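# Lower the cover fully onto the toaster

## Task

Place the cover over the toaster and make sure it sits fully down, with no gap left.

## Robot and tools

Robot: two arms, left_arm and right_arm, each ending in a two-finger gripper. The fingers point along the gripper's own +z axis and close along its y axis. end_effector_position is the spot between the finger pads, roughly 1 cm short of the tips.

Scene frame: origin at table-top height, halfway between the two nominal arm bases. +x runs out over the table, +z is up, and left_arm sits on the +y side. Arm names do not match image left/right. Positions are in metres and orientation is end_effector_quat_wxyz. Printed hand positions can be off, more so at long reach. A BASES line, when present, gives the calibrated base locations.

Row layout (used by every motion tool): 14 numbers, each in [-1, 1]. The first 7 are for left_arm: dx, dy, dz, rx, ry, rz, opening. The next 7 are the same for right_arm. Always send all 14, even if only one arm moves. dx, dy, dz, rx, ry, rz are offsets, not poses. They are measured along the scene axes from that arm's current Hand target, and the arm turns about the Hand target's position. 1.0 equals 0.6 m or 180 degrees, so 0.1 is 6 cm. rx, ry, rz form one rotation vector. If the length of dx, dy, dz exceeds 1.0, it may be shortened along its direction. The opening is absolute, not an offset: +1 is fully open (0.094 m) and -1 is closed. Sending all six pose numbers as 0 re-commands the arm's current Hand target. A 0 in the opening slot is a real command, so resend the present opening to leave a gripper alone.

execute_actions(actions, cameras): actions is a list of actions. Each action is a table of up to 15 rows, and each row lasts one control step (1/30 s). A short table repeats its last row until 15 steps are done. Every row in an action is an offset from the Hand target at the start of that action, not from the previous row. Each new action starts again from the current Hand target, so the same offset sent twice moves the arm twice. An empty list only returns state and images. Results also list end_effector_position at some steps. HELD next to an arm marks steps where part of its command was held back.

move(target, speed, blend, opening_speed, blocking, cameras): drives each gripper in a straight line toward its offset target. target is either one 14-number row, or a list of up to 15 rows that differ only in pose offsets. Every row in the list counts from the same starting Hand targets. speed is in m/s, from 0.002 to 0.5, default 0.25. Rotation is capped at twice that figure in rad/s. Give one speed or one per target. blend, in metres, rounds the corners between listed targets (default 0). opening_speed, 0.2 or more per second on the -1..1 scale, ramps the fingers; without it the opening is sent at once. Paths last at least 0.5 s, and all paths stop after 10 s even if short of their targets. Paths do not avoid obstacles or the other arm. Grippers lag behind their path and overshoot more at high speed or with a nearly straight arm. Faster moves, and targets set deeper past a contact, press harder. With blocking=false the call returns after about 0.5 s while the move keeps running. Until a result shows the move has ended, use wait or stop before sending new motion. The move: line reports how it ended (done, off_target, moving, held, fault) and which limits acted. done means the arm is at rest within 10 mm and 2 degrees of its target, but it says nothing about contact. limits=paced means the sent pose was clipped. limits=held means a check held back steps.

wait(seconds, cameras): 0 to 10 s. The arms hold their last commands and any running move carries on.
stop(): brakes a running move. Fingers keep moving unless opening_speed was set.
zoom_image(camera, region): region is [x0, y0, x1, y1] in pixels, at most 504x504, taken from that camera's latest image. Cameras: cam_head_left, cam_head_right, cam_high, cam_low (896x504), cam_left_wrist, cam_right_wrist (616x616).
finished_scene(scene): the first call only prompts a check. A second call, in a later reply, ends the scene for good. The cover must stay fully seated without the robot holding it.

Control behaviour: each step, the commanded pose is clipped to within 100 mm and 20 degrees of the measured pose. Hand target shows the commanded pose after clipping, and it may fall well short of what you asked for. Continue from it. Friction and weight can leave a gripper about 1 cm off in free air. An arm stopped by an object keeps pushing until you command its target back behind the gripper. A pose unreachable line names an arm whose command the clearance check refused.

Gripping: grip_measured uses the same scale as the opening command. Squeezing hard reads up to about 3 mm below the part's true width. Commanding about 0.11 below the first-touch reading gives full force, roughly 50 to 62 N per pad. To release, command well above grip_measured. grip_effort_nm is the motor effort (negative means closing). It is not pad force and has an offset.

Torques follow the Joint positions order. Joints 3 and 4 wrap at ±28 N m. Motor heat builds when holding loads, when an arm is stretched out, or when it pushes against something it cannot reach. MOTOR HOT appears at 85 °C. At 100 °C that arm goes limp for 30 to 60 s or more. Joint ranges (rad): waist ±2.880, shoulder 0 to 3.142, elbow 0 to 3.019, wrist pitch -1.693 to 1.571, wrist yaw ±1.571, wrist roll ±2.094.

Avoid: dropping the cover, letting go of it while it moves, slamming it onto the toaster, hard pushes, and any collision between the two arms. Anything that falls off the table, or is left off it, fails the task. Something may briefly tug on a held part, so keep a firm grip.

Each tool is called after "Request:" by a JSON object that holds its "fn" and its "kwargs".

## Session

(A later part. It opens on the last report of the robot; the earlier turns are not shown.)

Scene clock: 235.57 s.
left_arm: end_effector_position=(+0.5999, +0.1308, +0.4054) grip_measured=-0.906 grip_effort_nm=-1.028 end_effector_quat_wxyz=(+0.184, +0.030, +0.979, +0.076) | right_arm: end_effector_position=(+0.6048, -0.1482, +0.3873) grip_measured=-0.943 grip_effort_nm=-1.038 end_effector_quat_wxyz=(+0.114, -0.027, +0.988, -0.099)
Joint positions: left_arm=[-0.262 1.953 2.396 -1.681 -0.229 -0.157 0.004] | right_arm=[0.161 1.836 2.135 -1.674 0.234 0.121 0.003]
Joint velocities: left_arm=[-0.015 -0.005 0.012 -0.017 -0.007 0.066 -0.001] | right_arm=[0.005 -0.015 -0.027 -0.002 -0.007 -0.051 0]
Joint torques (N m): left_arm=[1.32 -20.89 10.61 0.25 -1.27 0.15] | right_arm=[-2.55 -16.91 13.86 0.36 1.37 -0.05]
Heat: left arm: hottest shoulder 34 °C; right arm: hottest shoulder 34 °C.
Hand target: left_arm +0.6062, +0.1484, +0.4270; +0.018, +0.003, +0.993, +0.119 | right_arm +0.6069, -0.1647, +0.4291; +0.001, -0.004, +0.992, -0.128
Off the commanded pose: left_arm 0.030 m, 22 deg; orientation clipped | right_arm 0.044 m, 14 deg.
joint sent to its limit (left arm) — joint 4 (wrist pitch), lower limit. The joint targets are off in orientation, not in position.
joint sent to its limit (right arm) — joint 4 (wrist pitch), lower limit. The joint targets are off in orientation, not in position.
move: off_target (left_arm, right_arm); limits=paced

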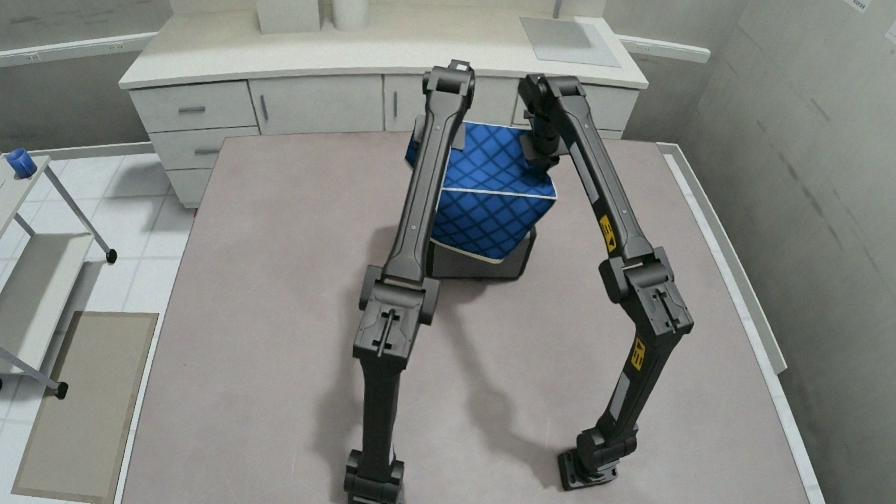

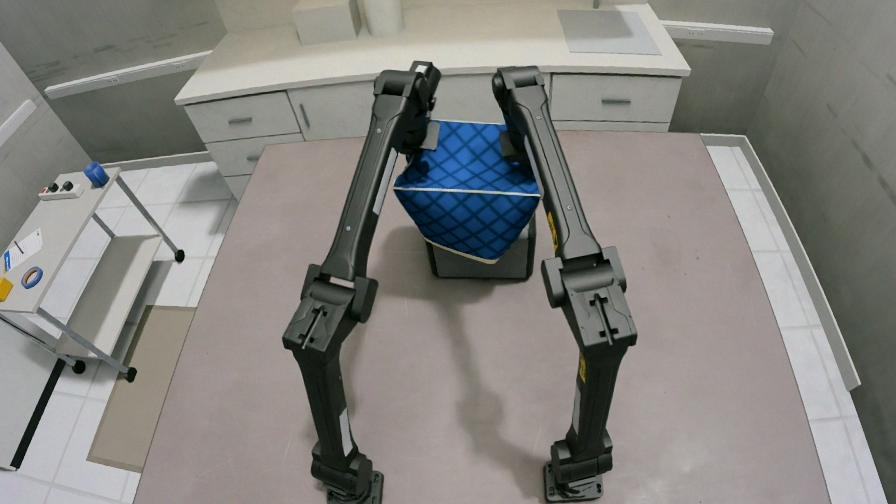

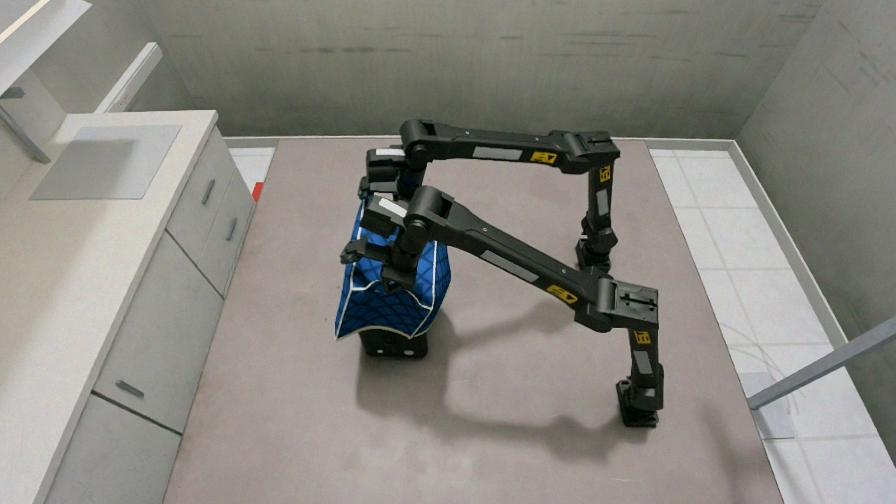

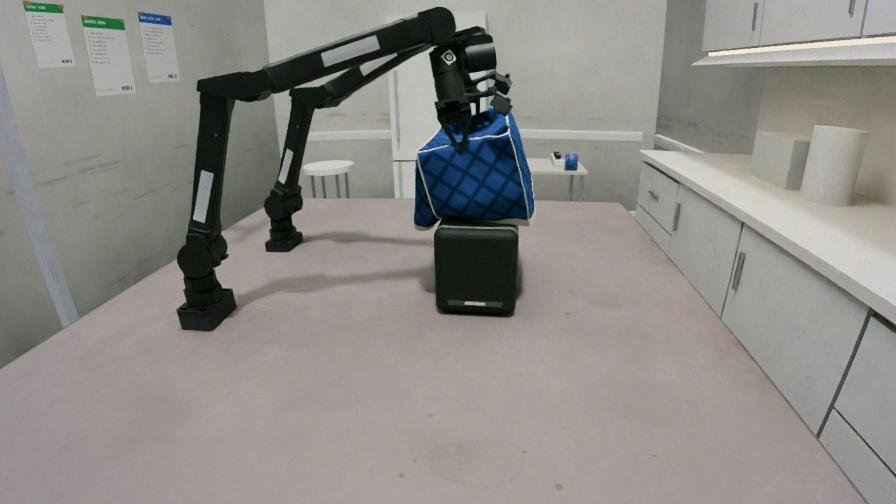

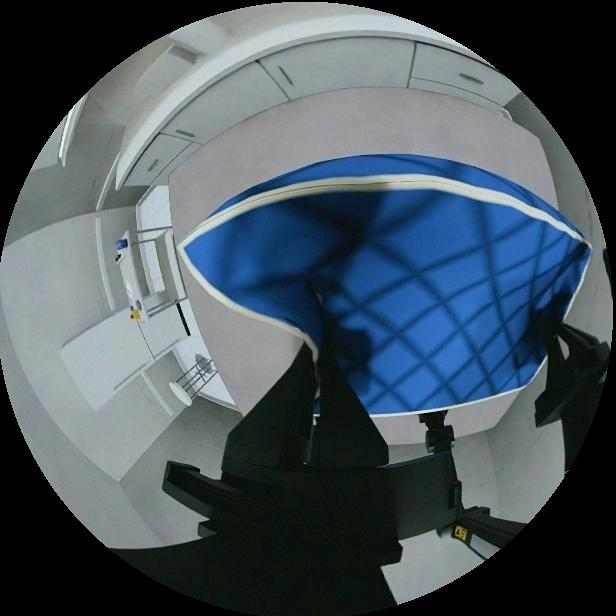

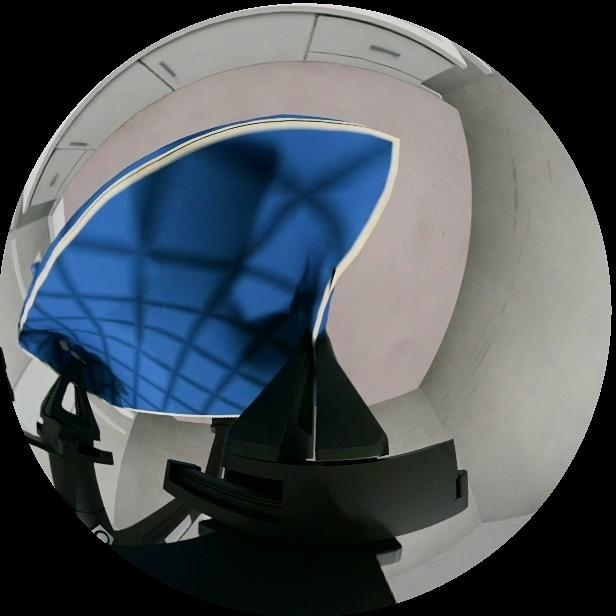

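Request:
{"fn": "move", "kwargs": {"target": [0.0,0.0,0.07,0.0,0,0,-1,-0.003,-0.02,0.11,0,0,0,-1], "speed": 0.08}}

Request:
{"fn": "zoom_image", "kwargs": {"camera": "cam_low", "region": [340, 60, 640, 340]}}

Request:
{"fn": "zoom_image", "kwargs": {"camera": "cam_head_left", "region": [370, 90, 600, 300]}}

Scene clock: 242.17 s.
left_arm: end_effector_position=(+0.6041, +0.1307, +0.4454) grip_measured=-0.906 grip_effort_nm=-1.023 end_effector_quat_wxyz=(+0.228, +0.037, +0.970, +0.073) | right_arm: end_effector_position=(+0.6088, -0.1491, +0.4474) grip_measured=-0.943 grip_effort_nm=-1.038 end_effector_quat_wxyz=(+0.177, -0.039, +0.979, -0.097)
Joint positions: left_arm=[-0.263 1.953 2.489 -1.681 -0.238 -0.131 0.004] | right_arm=[0.161 1.81 2.242 -1.674 0.244 0.077 0.003]
Joint velocities: left_arm=[-0.005 -0.005 0.002 -0.012 -0.022 -0.037 0] | right_arm=[-0.005 0.005 -0.002 -0.027 -0.007 -0.081 0]
Joint torques (N m): left_arm=[1.32 -21.42 10.13 0.38 -1.07 0.16] | right_arm=[-3.66 -16.79 14.15 0.57 1.25 -0.13]
Heat: left arm: hottest elbow 35 °C; right arm: hottest shoulder 34 °C.
Hand target: left_arm +0.6063, +0.1476, +0.4691; +0.062, +0.011, +0.992, +0.110 | right_arm +0.6060, -0.1768, +0.4957; +0.009, -0.005, +0.992, -0.126
Off the commanded pose: left_arm 0.030 m, 25 deg; orientation clipped | right_arm 0.055 m, 21 deg; orientation clipped.
joint sent to its limit (left arm) — joint 4 (wrist pitch), lower limit. The joint targets are off in orientation, not in position.
joint sent to its limit (right arm) — joint 4 (wrist pitch), lower limit. The joint targets are off in orientation, not in position.
move: off_target (left_arm, right_arm); limits=paced

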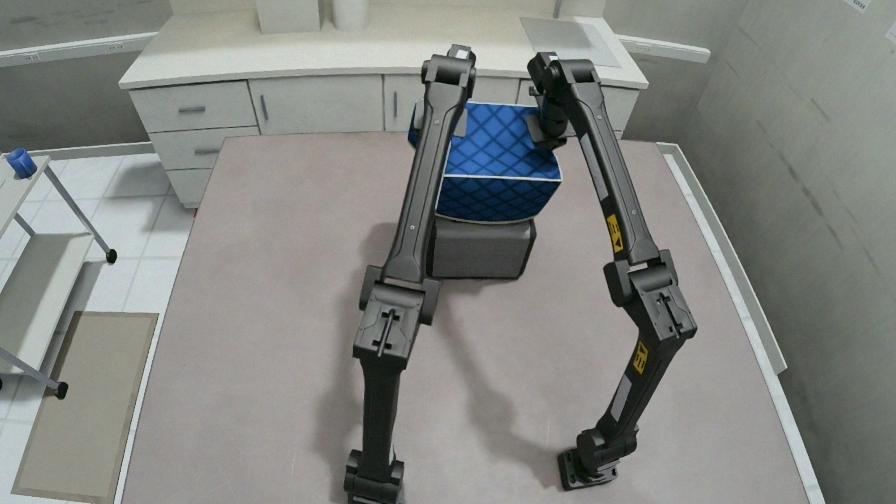

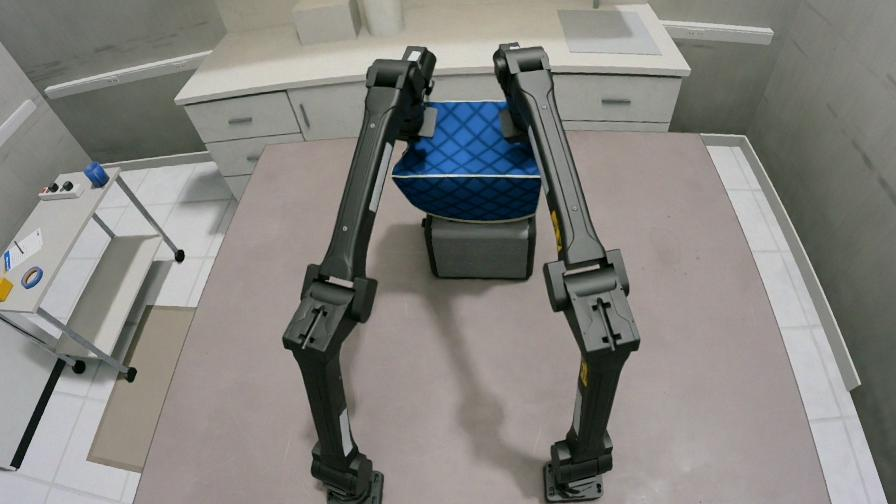

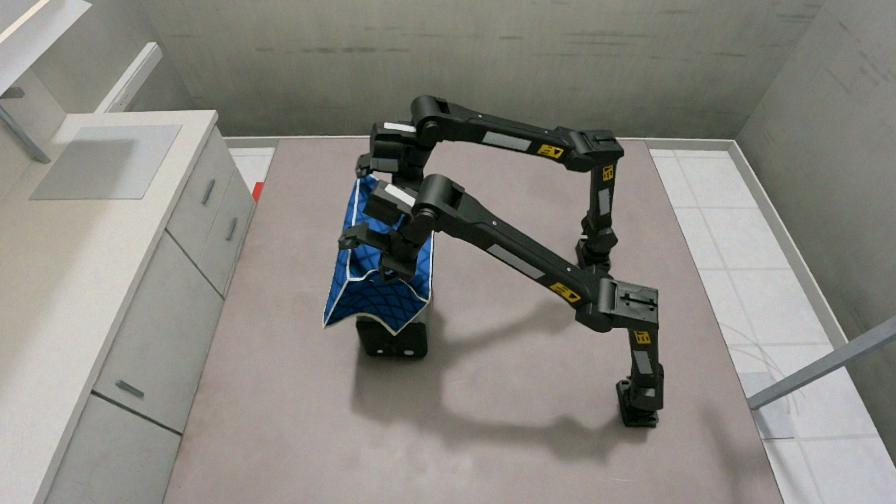

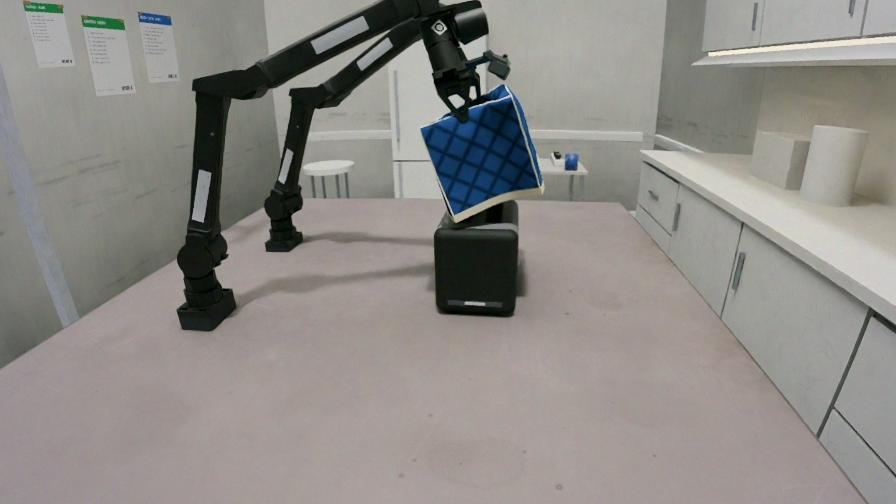

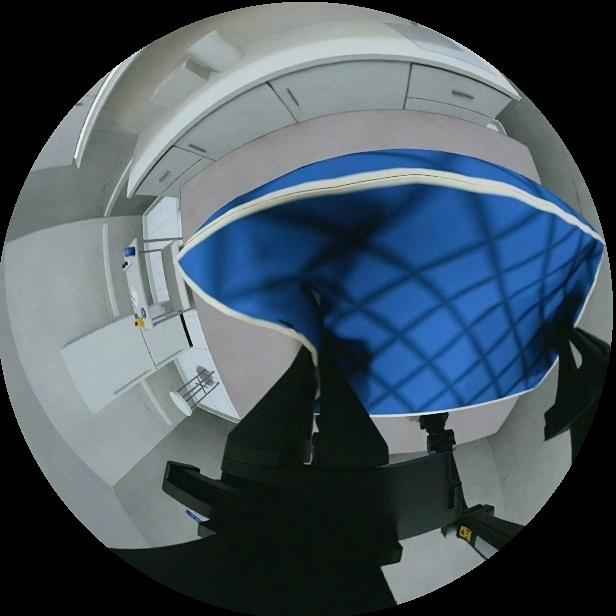

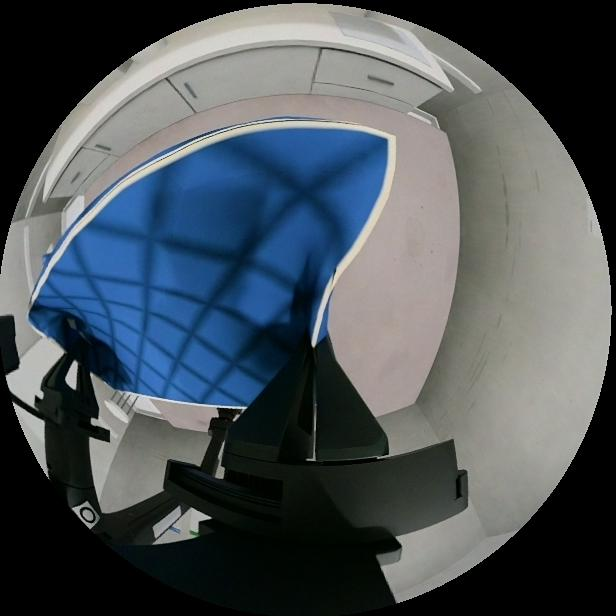

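Scaled by 1.680.

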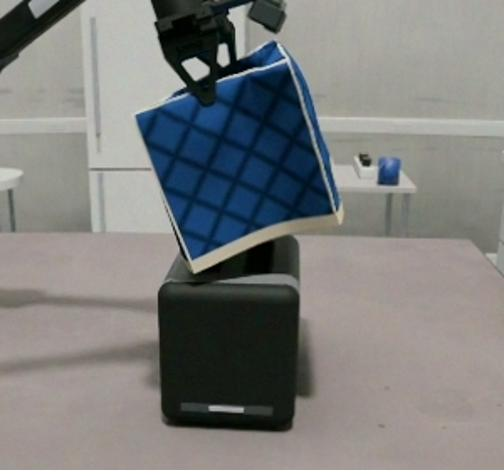

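Scaled by 2.191.

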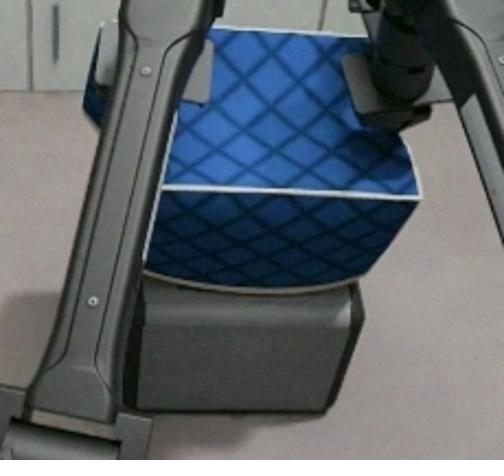

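Request:
{"fn": "move", "kwargs": {"target": [[-0.022,-0.033,0.0,0,0,0,-1,-0.03,-0.035,-0.03,0,0,0,-1],[-0.022,-0.033,-0.075,0.0,0,0,-1,-0.03,-0.035,-0.12,0,0,0,-1]], "speed": 0.08}}

Request:
{"fn": "zoom_image", "kwargs": {"camera": "cam_low", "region": [340, 60, 640, 340]}}

Request:
{"fn": "zoom_image", "kwargs": {"camera": "cam_head_left", "region": [370, 90, 600, 300]}}

Request:
{"fn": "zoom_image", "kwargs": {"camera": "cam_high", "region": [300, 150, 520, 380]}}

Scene clock: 255.70 s.
left_arm: end_effector_position=(+0.5960, +0.1109, +0.4093) grip_measured=-0.906 grip_effort_nm=-1.033 end_effector_quat_wxyz=(+0.191, +0.041, +0.978, +0.077) | right_arm: end_effector_position=(+0.5906, -0.1668, +0.4182) grip_measured=-0.943 grip_effort_nm=-1.033 end_effector_quat_wxyz=(+0.135, -0.042, +0.984, -0.106)
Joint positions: left_arm=[-0.296 1.953 2.404 -1.681 -0.24 -0.166 0.004] | right_arm=[0.137 1.773 2.123 -1.674 0.244 0.058 0.003]
Joint velocities: left_arm=[-0.015 0.024 0.002 0.002 -0.022 0.007 0] | right_arm=[-0.005 -0.015 0.007 -0.002 0.007 0.051 -0.002]
Joint torques (N m): left_arm=[1.26 -23 7.1 0.16 -0.96 -0.03] | right_arm=[-4.72 -14.8 8.01 0.39 1 0.14]
Heat: left arm: hottest elbow 37 °C; right arm: hottest shoulder 36 °C.
Hand target: left_arm +0.5928, +0.1287, +0.4237; +0.061, +0.010, +0.992, +0.110 | right_arm +0.5872, -0.1979, +0.4234; +0.009, -0.005, +0.992, -0.127
Off the commanded pose: left_arm 0.023 m, 16 deg | right_arm 0.032 m, 15 deg.
joint sent to its limit (left arm) — joint 4 (wrist pitch), lower limit. The joint targets are off in orientation, not in position.
joint sent to its limit (right arm) — joint 4 (wrist pitch), lower limit. The joint targets are off in orientation, not in position.
move: off_target (left_arm, right_arm); limits=paced

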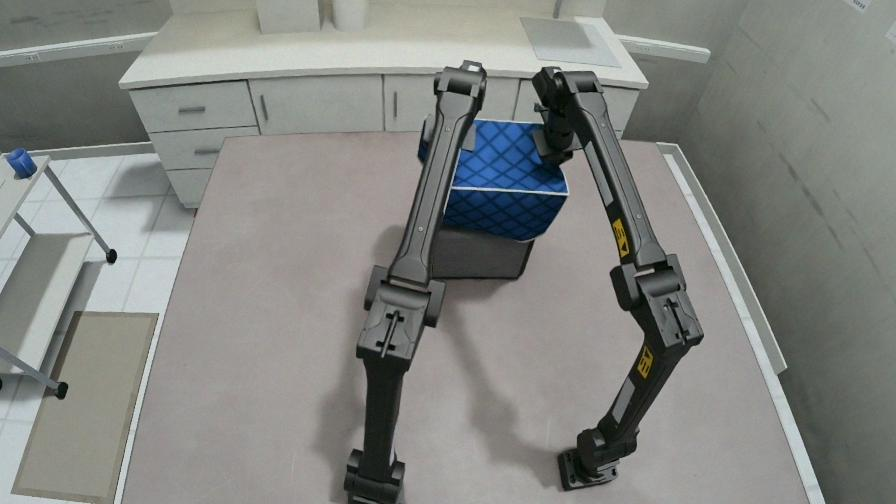

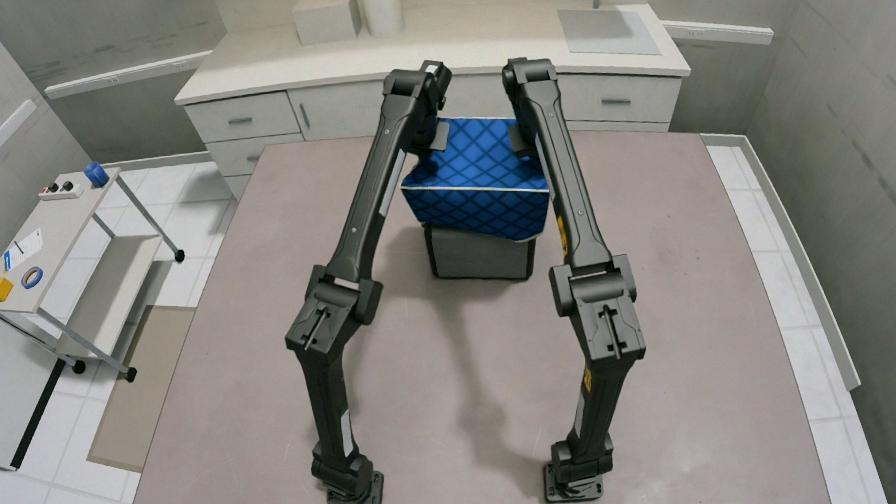

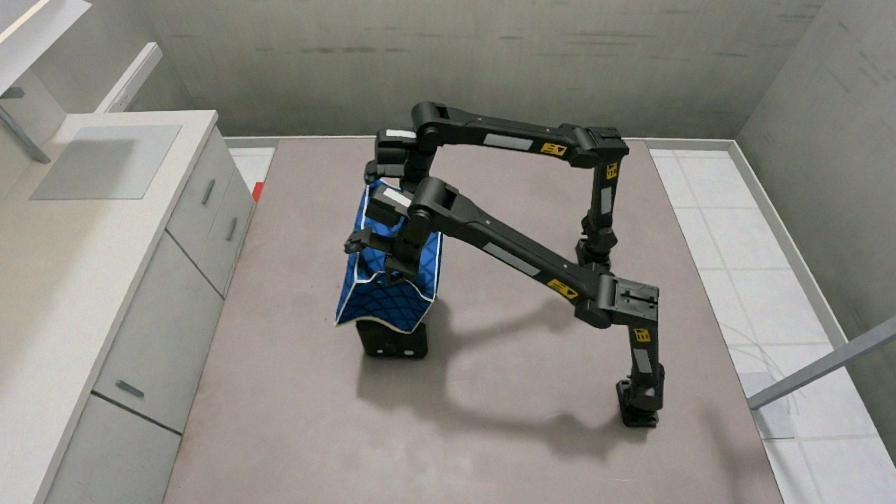

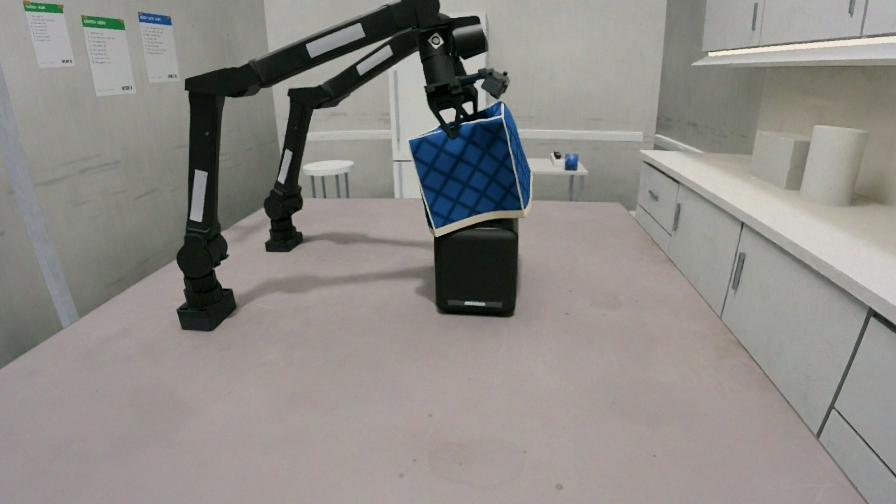

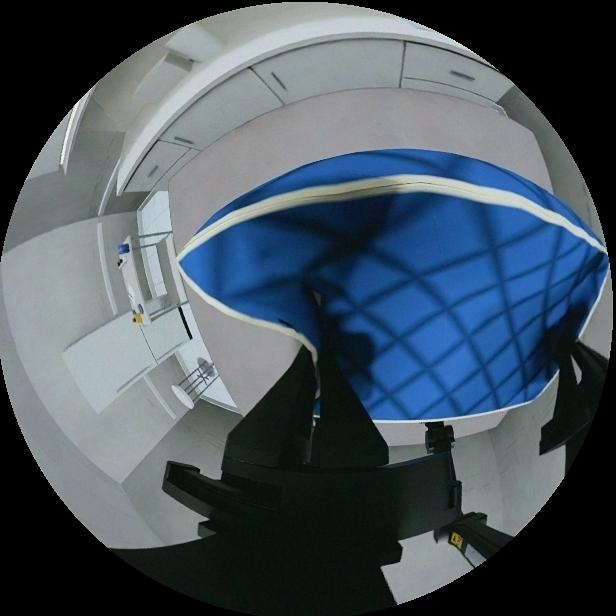

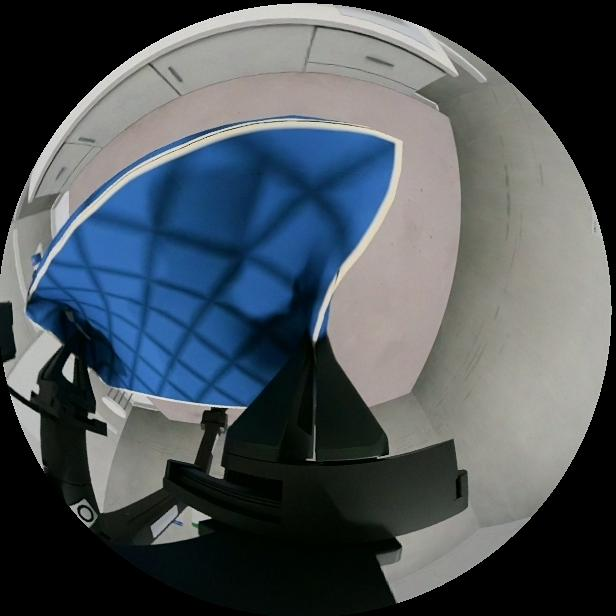

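Scaled by 1.680.

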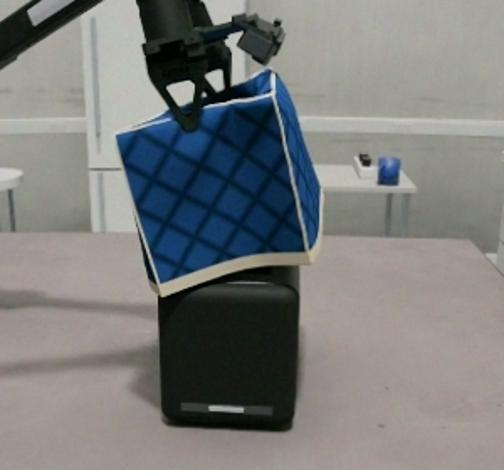

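Scaled by 2.191.

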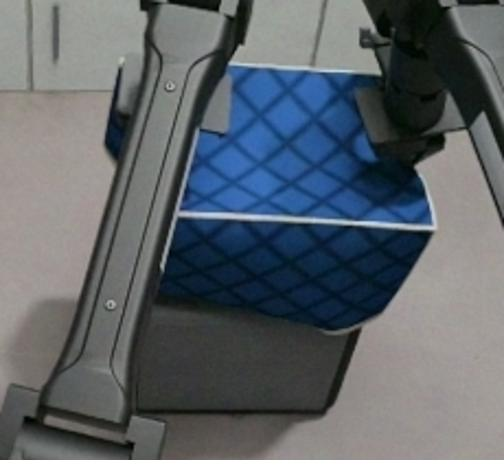

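Scaled by 2.191.

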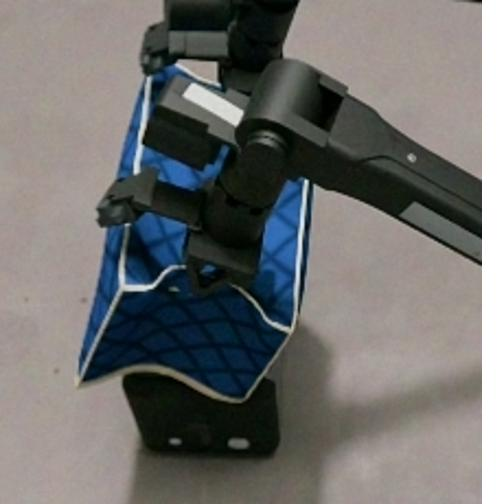

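Request:
{"fn": "move", "kwargs": {"target": [[-0.012,-0.05,0.02,0,0,0,-1,-0.008,-0.05,0.02,0,0,0,-1],[-0.012,-0.05,0.0,0.0,0,0,-1,-0.0,-0.045,-0.12,0,0,0,-1]], "speed": 0.08}}

Request:
{"fn": "zoom_image", "kwargs": {"camera": "cam_low", "region": [340, 60, 640, 340]}}

Request:
{"fn": "zoom_image", "kwargs": {"camera": "cam_head_left", "region": [370, 90, 600, 300]}}

Request:
{"fn": "zoom_image", "kwargs": {"camera": "cam_high", "region": [300, 150, 520, 380]}}

Scene clock: 270.17 s.
left_arm: end_effector_position=(+0.5871, +0.0790, +0.4057) grip_measured=-0.906 grip_effort_nm=-1.028 end_effector_quat_wxyz=(+0.190, +0.044, +0.978, +0.069) | right_arm: end_effector_position=(+0.5812, -0.1970, +0.3735) grip_measured=-0.943 grip_effort_nm=-1.038 end_effector_quat_wxyz=(+0.079, -0.031, +0.990, -0.113)
Joint positions: left_arm=[-0.347 1.953 2.395 -1.681 -0.241 -0.212 0.004] | right_arm=[0.086 1.778 2.02 -1.674 0.239 0.044 0.003]
Joint velocities: left_arm=[0.015 0.005 0.002 -0.027 -0.037 -0.022 0] | right_arm=[-0.005 -0.005 -0.027 -0.007 -0.037 0.022 -0.001]
Joint torques (N m): left_arm=[1.55 -23.53 7.43 0.25 -1.04 -0.04] | right_arm=[-4.37 -11.81 7.76 0.24 0.98 0.18]
Heat: left arm: hottest shoulder 36 °C; right arm: hottest shoulder 36 °C.
Hand target: left_arm +0.5854, +0.0989, +0.4231; +0.061, +0.010, +0.992, +0.110 | right_arm +0.5863, -0.2250, +0.3509; +0.009, -0.005, +0.992, -0.128
Off the commanded pose: left_arm 0.027 m, 16 deg | right_arm 0.036 m, 9 deg.
joint sent to its limit (left arm) — joint 4 (wrist pitch), lower limit. The joint targets are off in orientation, not in position.
joint sent to its limit (right arm) — joint 4 (wrist pitch), lower limit. The joint targets are off in orientation, not in position.
move: off_target (left_arm, right_arm)

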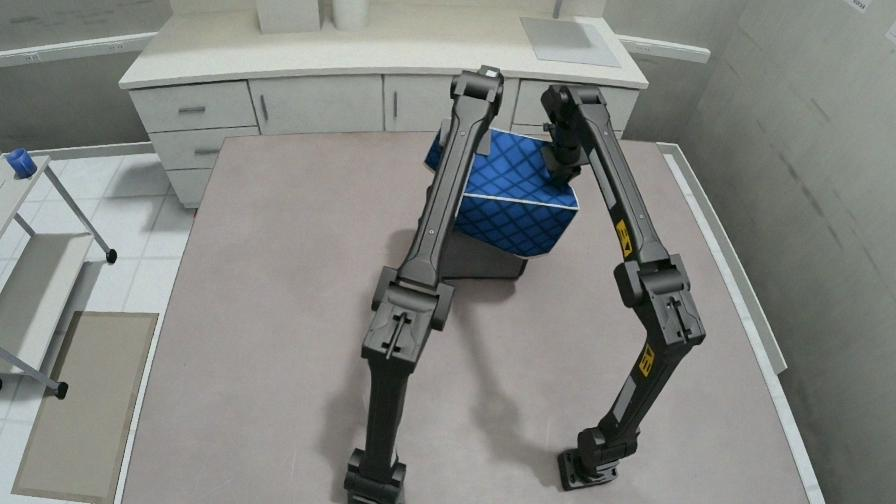

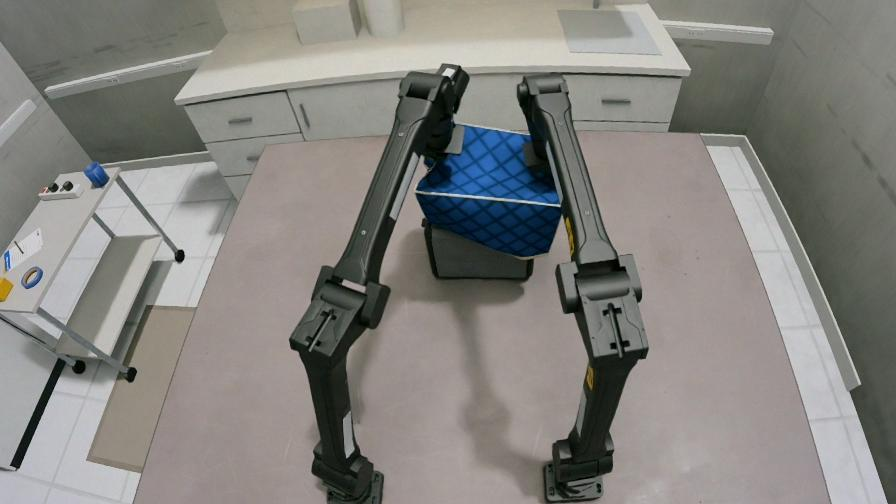

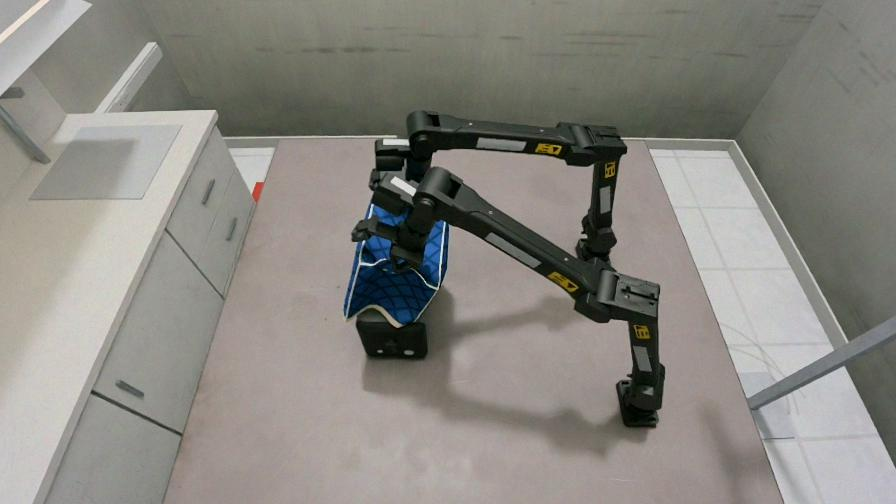

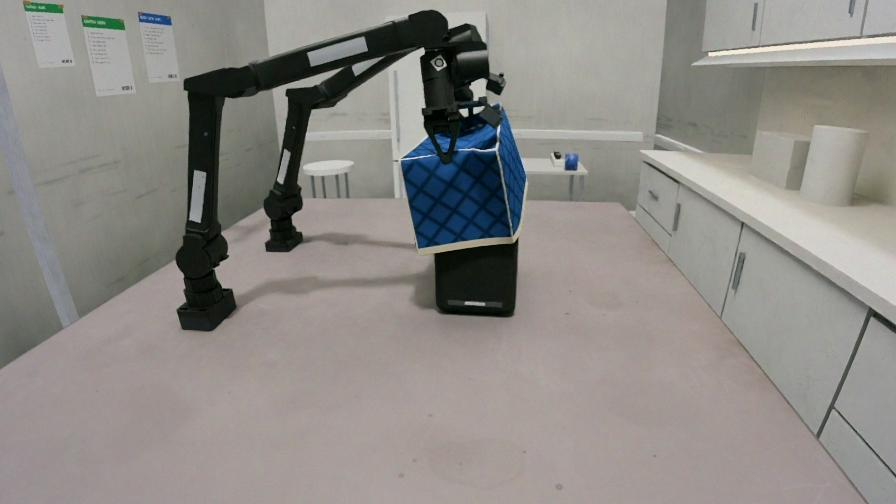

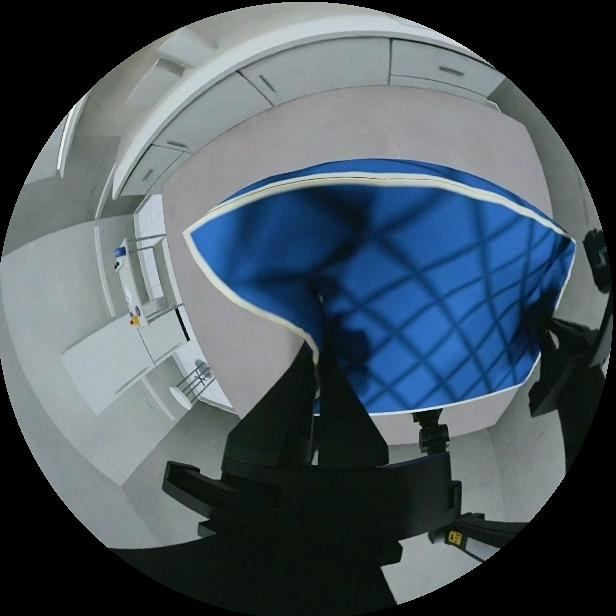

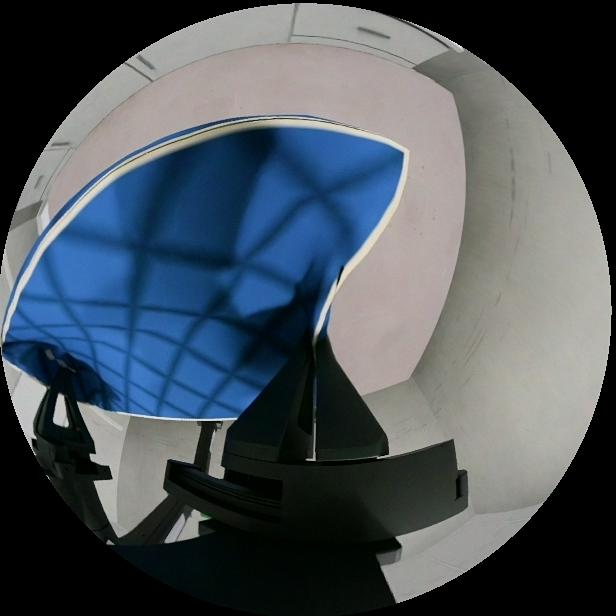

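Scaled by 1.680.

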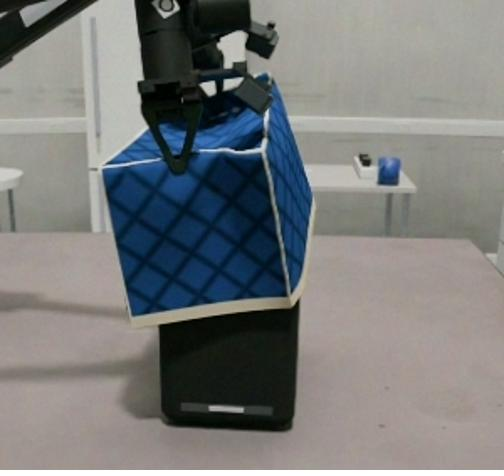

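Scaled by 2.191.

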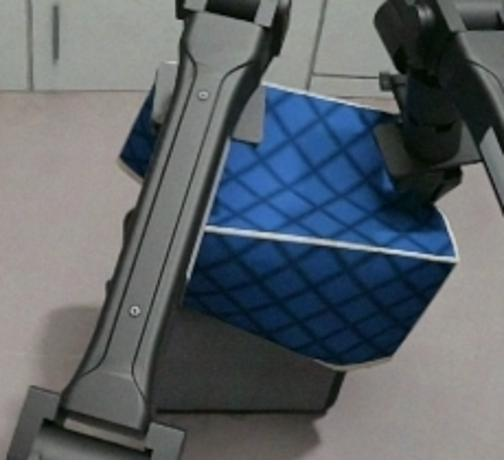

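Scaled by 2.191.

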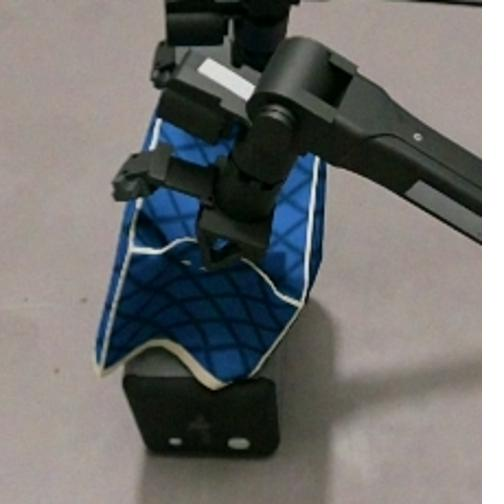

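Request:
{"fn": "move", "kwargs": {"target": [0,0,0,0,0,0,-1, 0.008,0,-0.08,0,0,0,-1], "speed": 0.1, "cameras": ["cam_head_left","cam_low","cam_high"]}}

Scene clock: 284.70 s.
left_arm: end_effector_position=(+0.5855, +0.0752, +0.4027) grip_measured=-0.906 grip_effort_nm=-1.023 end_effector_quat_wxyz=(+0.187, +0.046, +0.979, +0.067) | right_arm: end_effector_position=(+0.5869, -0.1959, +0.3307) grip_measured=-0.943 grip_effort_nm=-1.038 end_effector_quat_wxyz=(+0.042, -0.025, +0.992, -0.115)
Joint positions: left_arm=[-0.352 1.953 2.388 -1.681 -0.236 -0.215 0.004] | right_arm=[0.086 1.828 1.982 -1.663 0.237 0.065 0.003]
Joint velocities: left_arm=[-0.005 -0.005 -0.007 -0.017 -0.007 -0.007 0] | right_arm=[-0.015 -0.005 -0.017 -0.002 0.022 0.051 0.001]
Joint torques (N m): left_arm=[2.02 -23.12 7.88 0.17 -1.15 -0.01] | right_arm=[-4.48 -11.99 7.5 0.08 1 0.18]
Heat: left arm: hottest shoulder 36 °C; right arm: hottest shoulder 36 °C.
Hand target: left_arm +0.5854, +0.0989, +0.4231; +0.061, +0.010, +0.992, +0.110 | right_arm +0.5904, -0.2250, +0.3025; +0.009, -0.005, +0.992, -0.129
Off the commanded pose: left_arm 0.031 m, 16 deg | right_arm 0.040 m, 5 deg.
joint sent to its limit (left arm) — joint 4 (wrist pitch), lower limit. The joint targets are off in orientation, not in position.
move: off_target (left_arm, right_arm)
Images, in order (width x height): cam_head_left 896x504, cam_high 896x504, cam_low 896x504.

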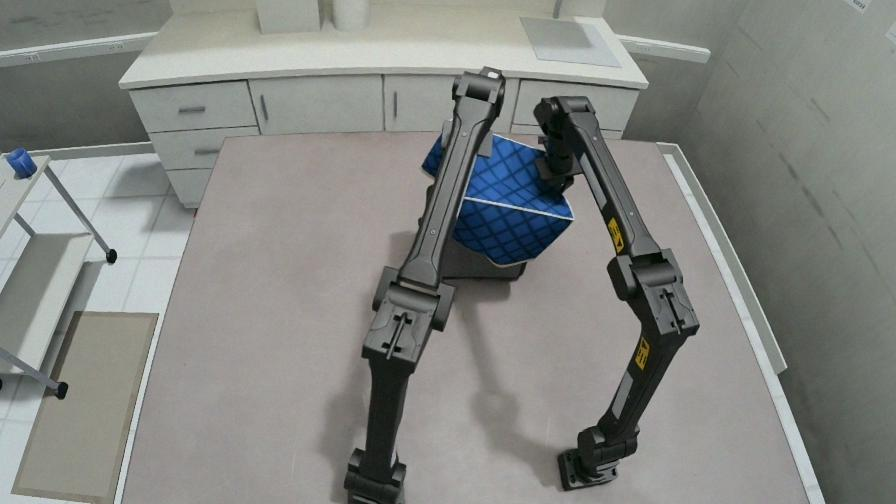

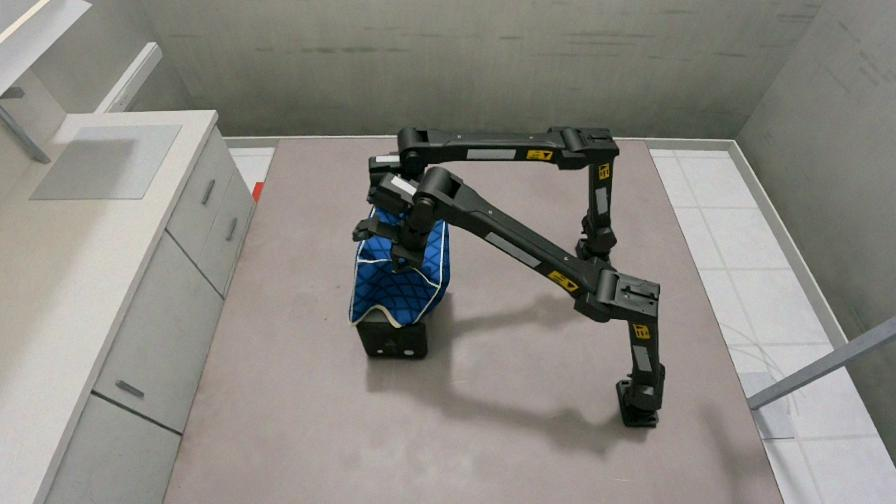

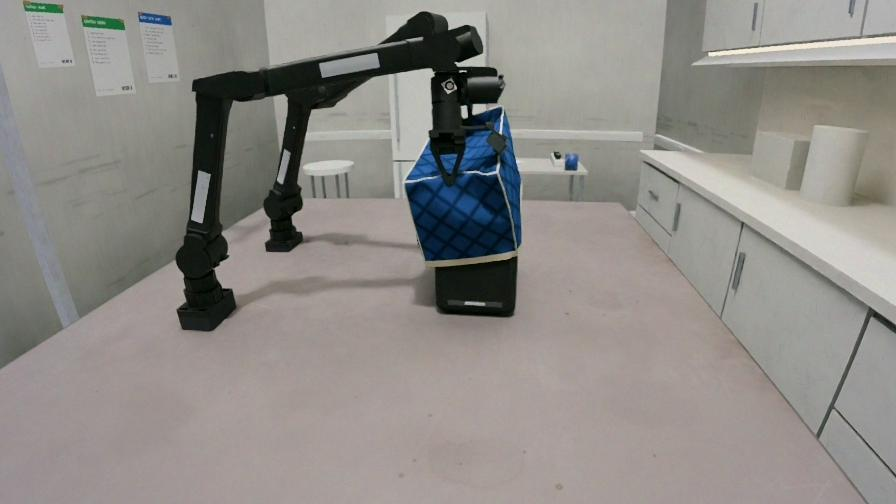

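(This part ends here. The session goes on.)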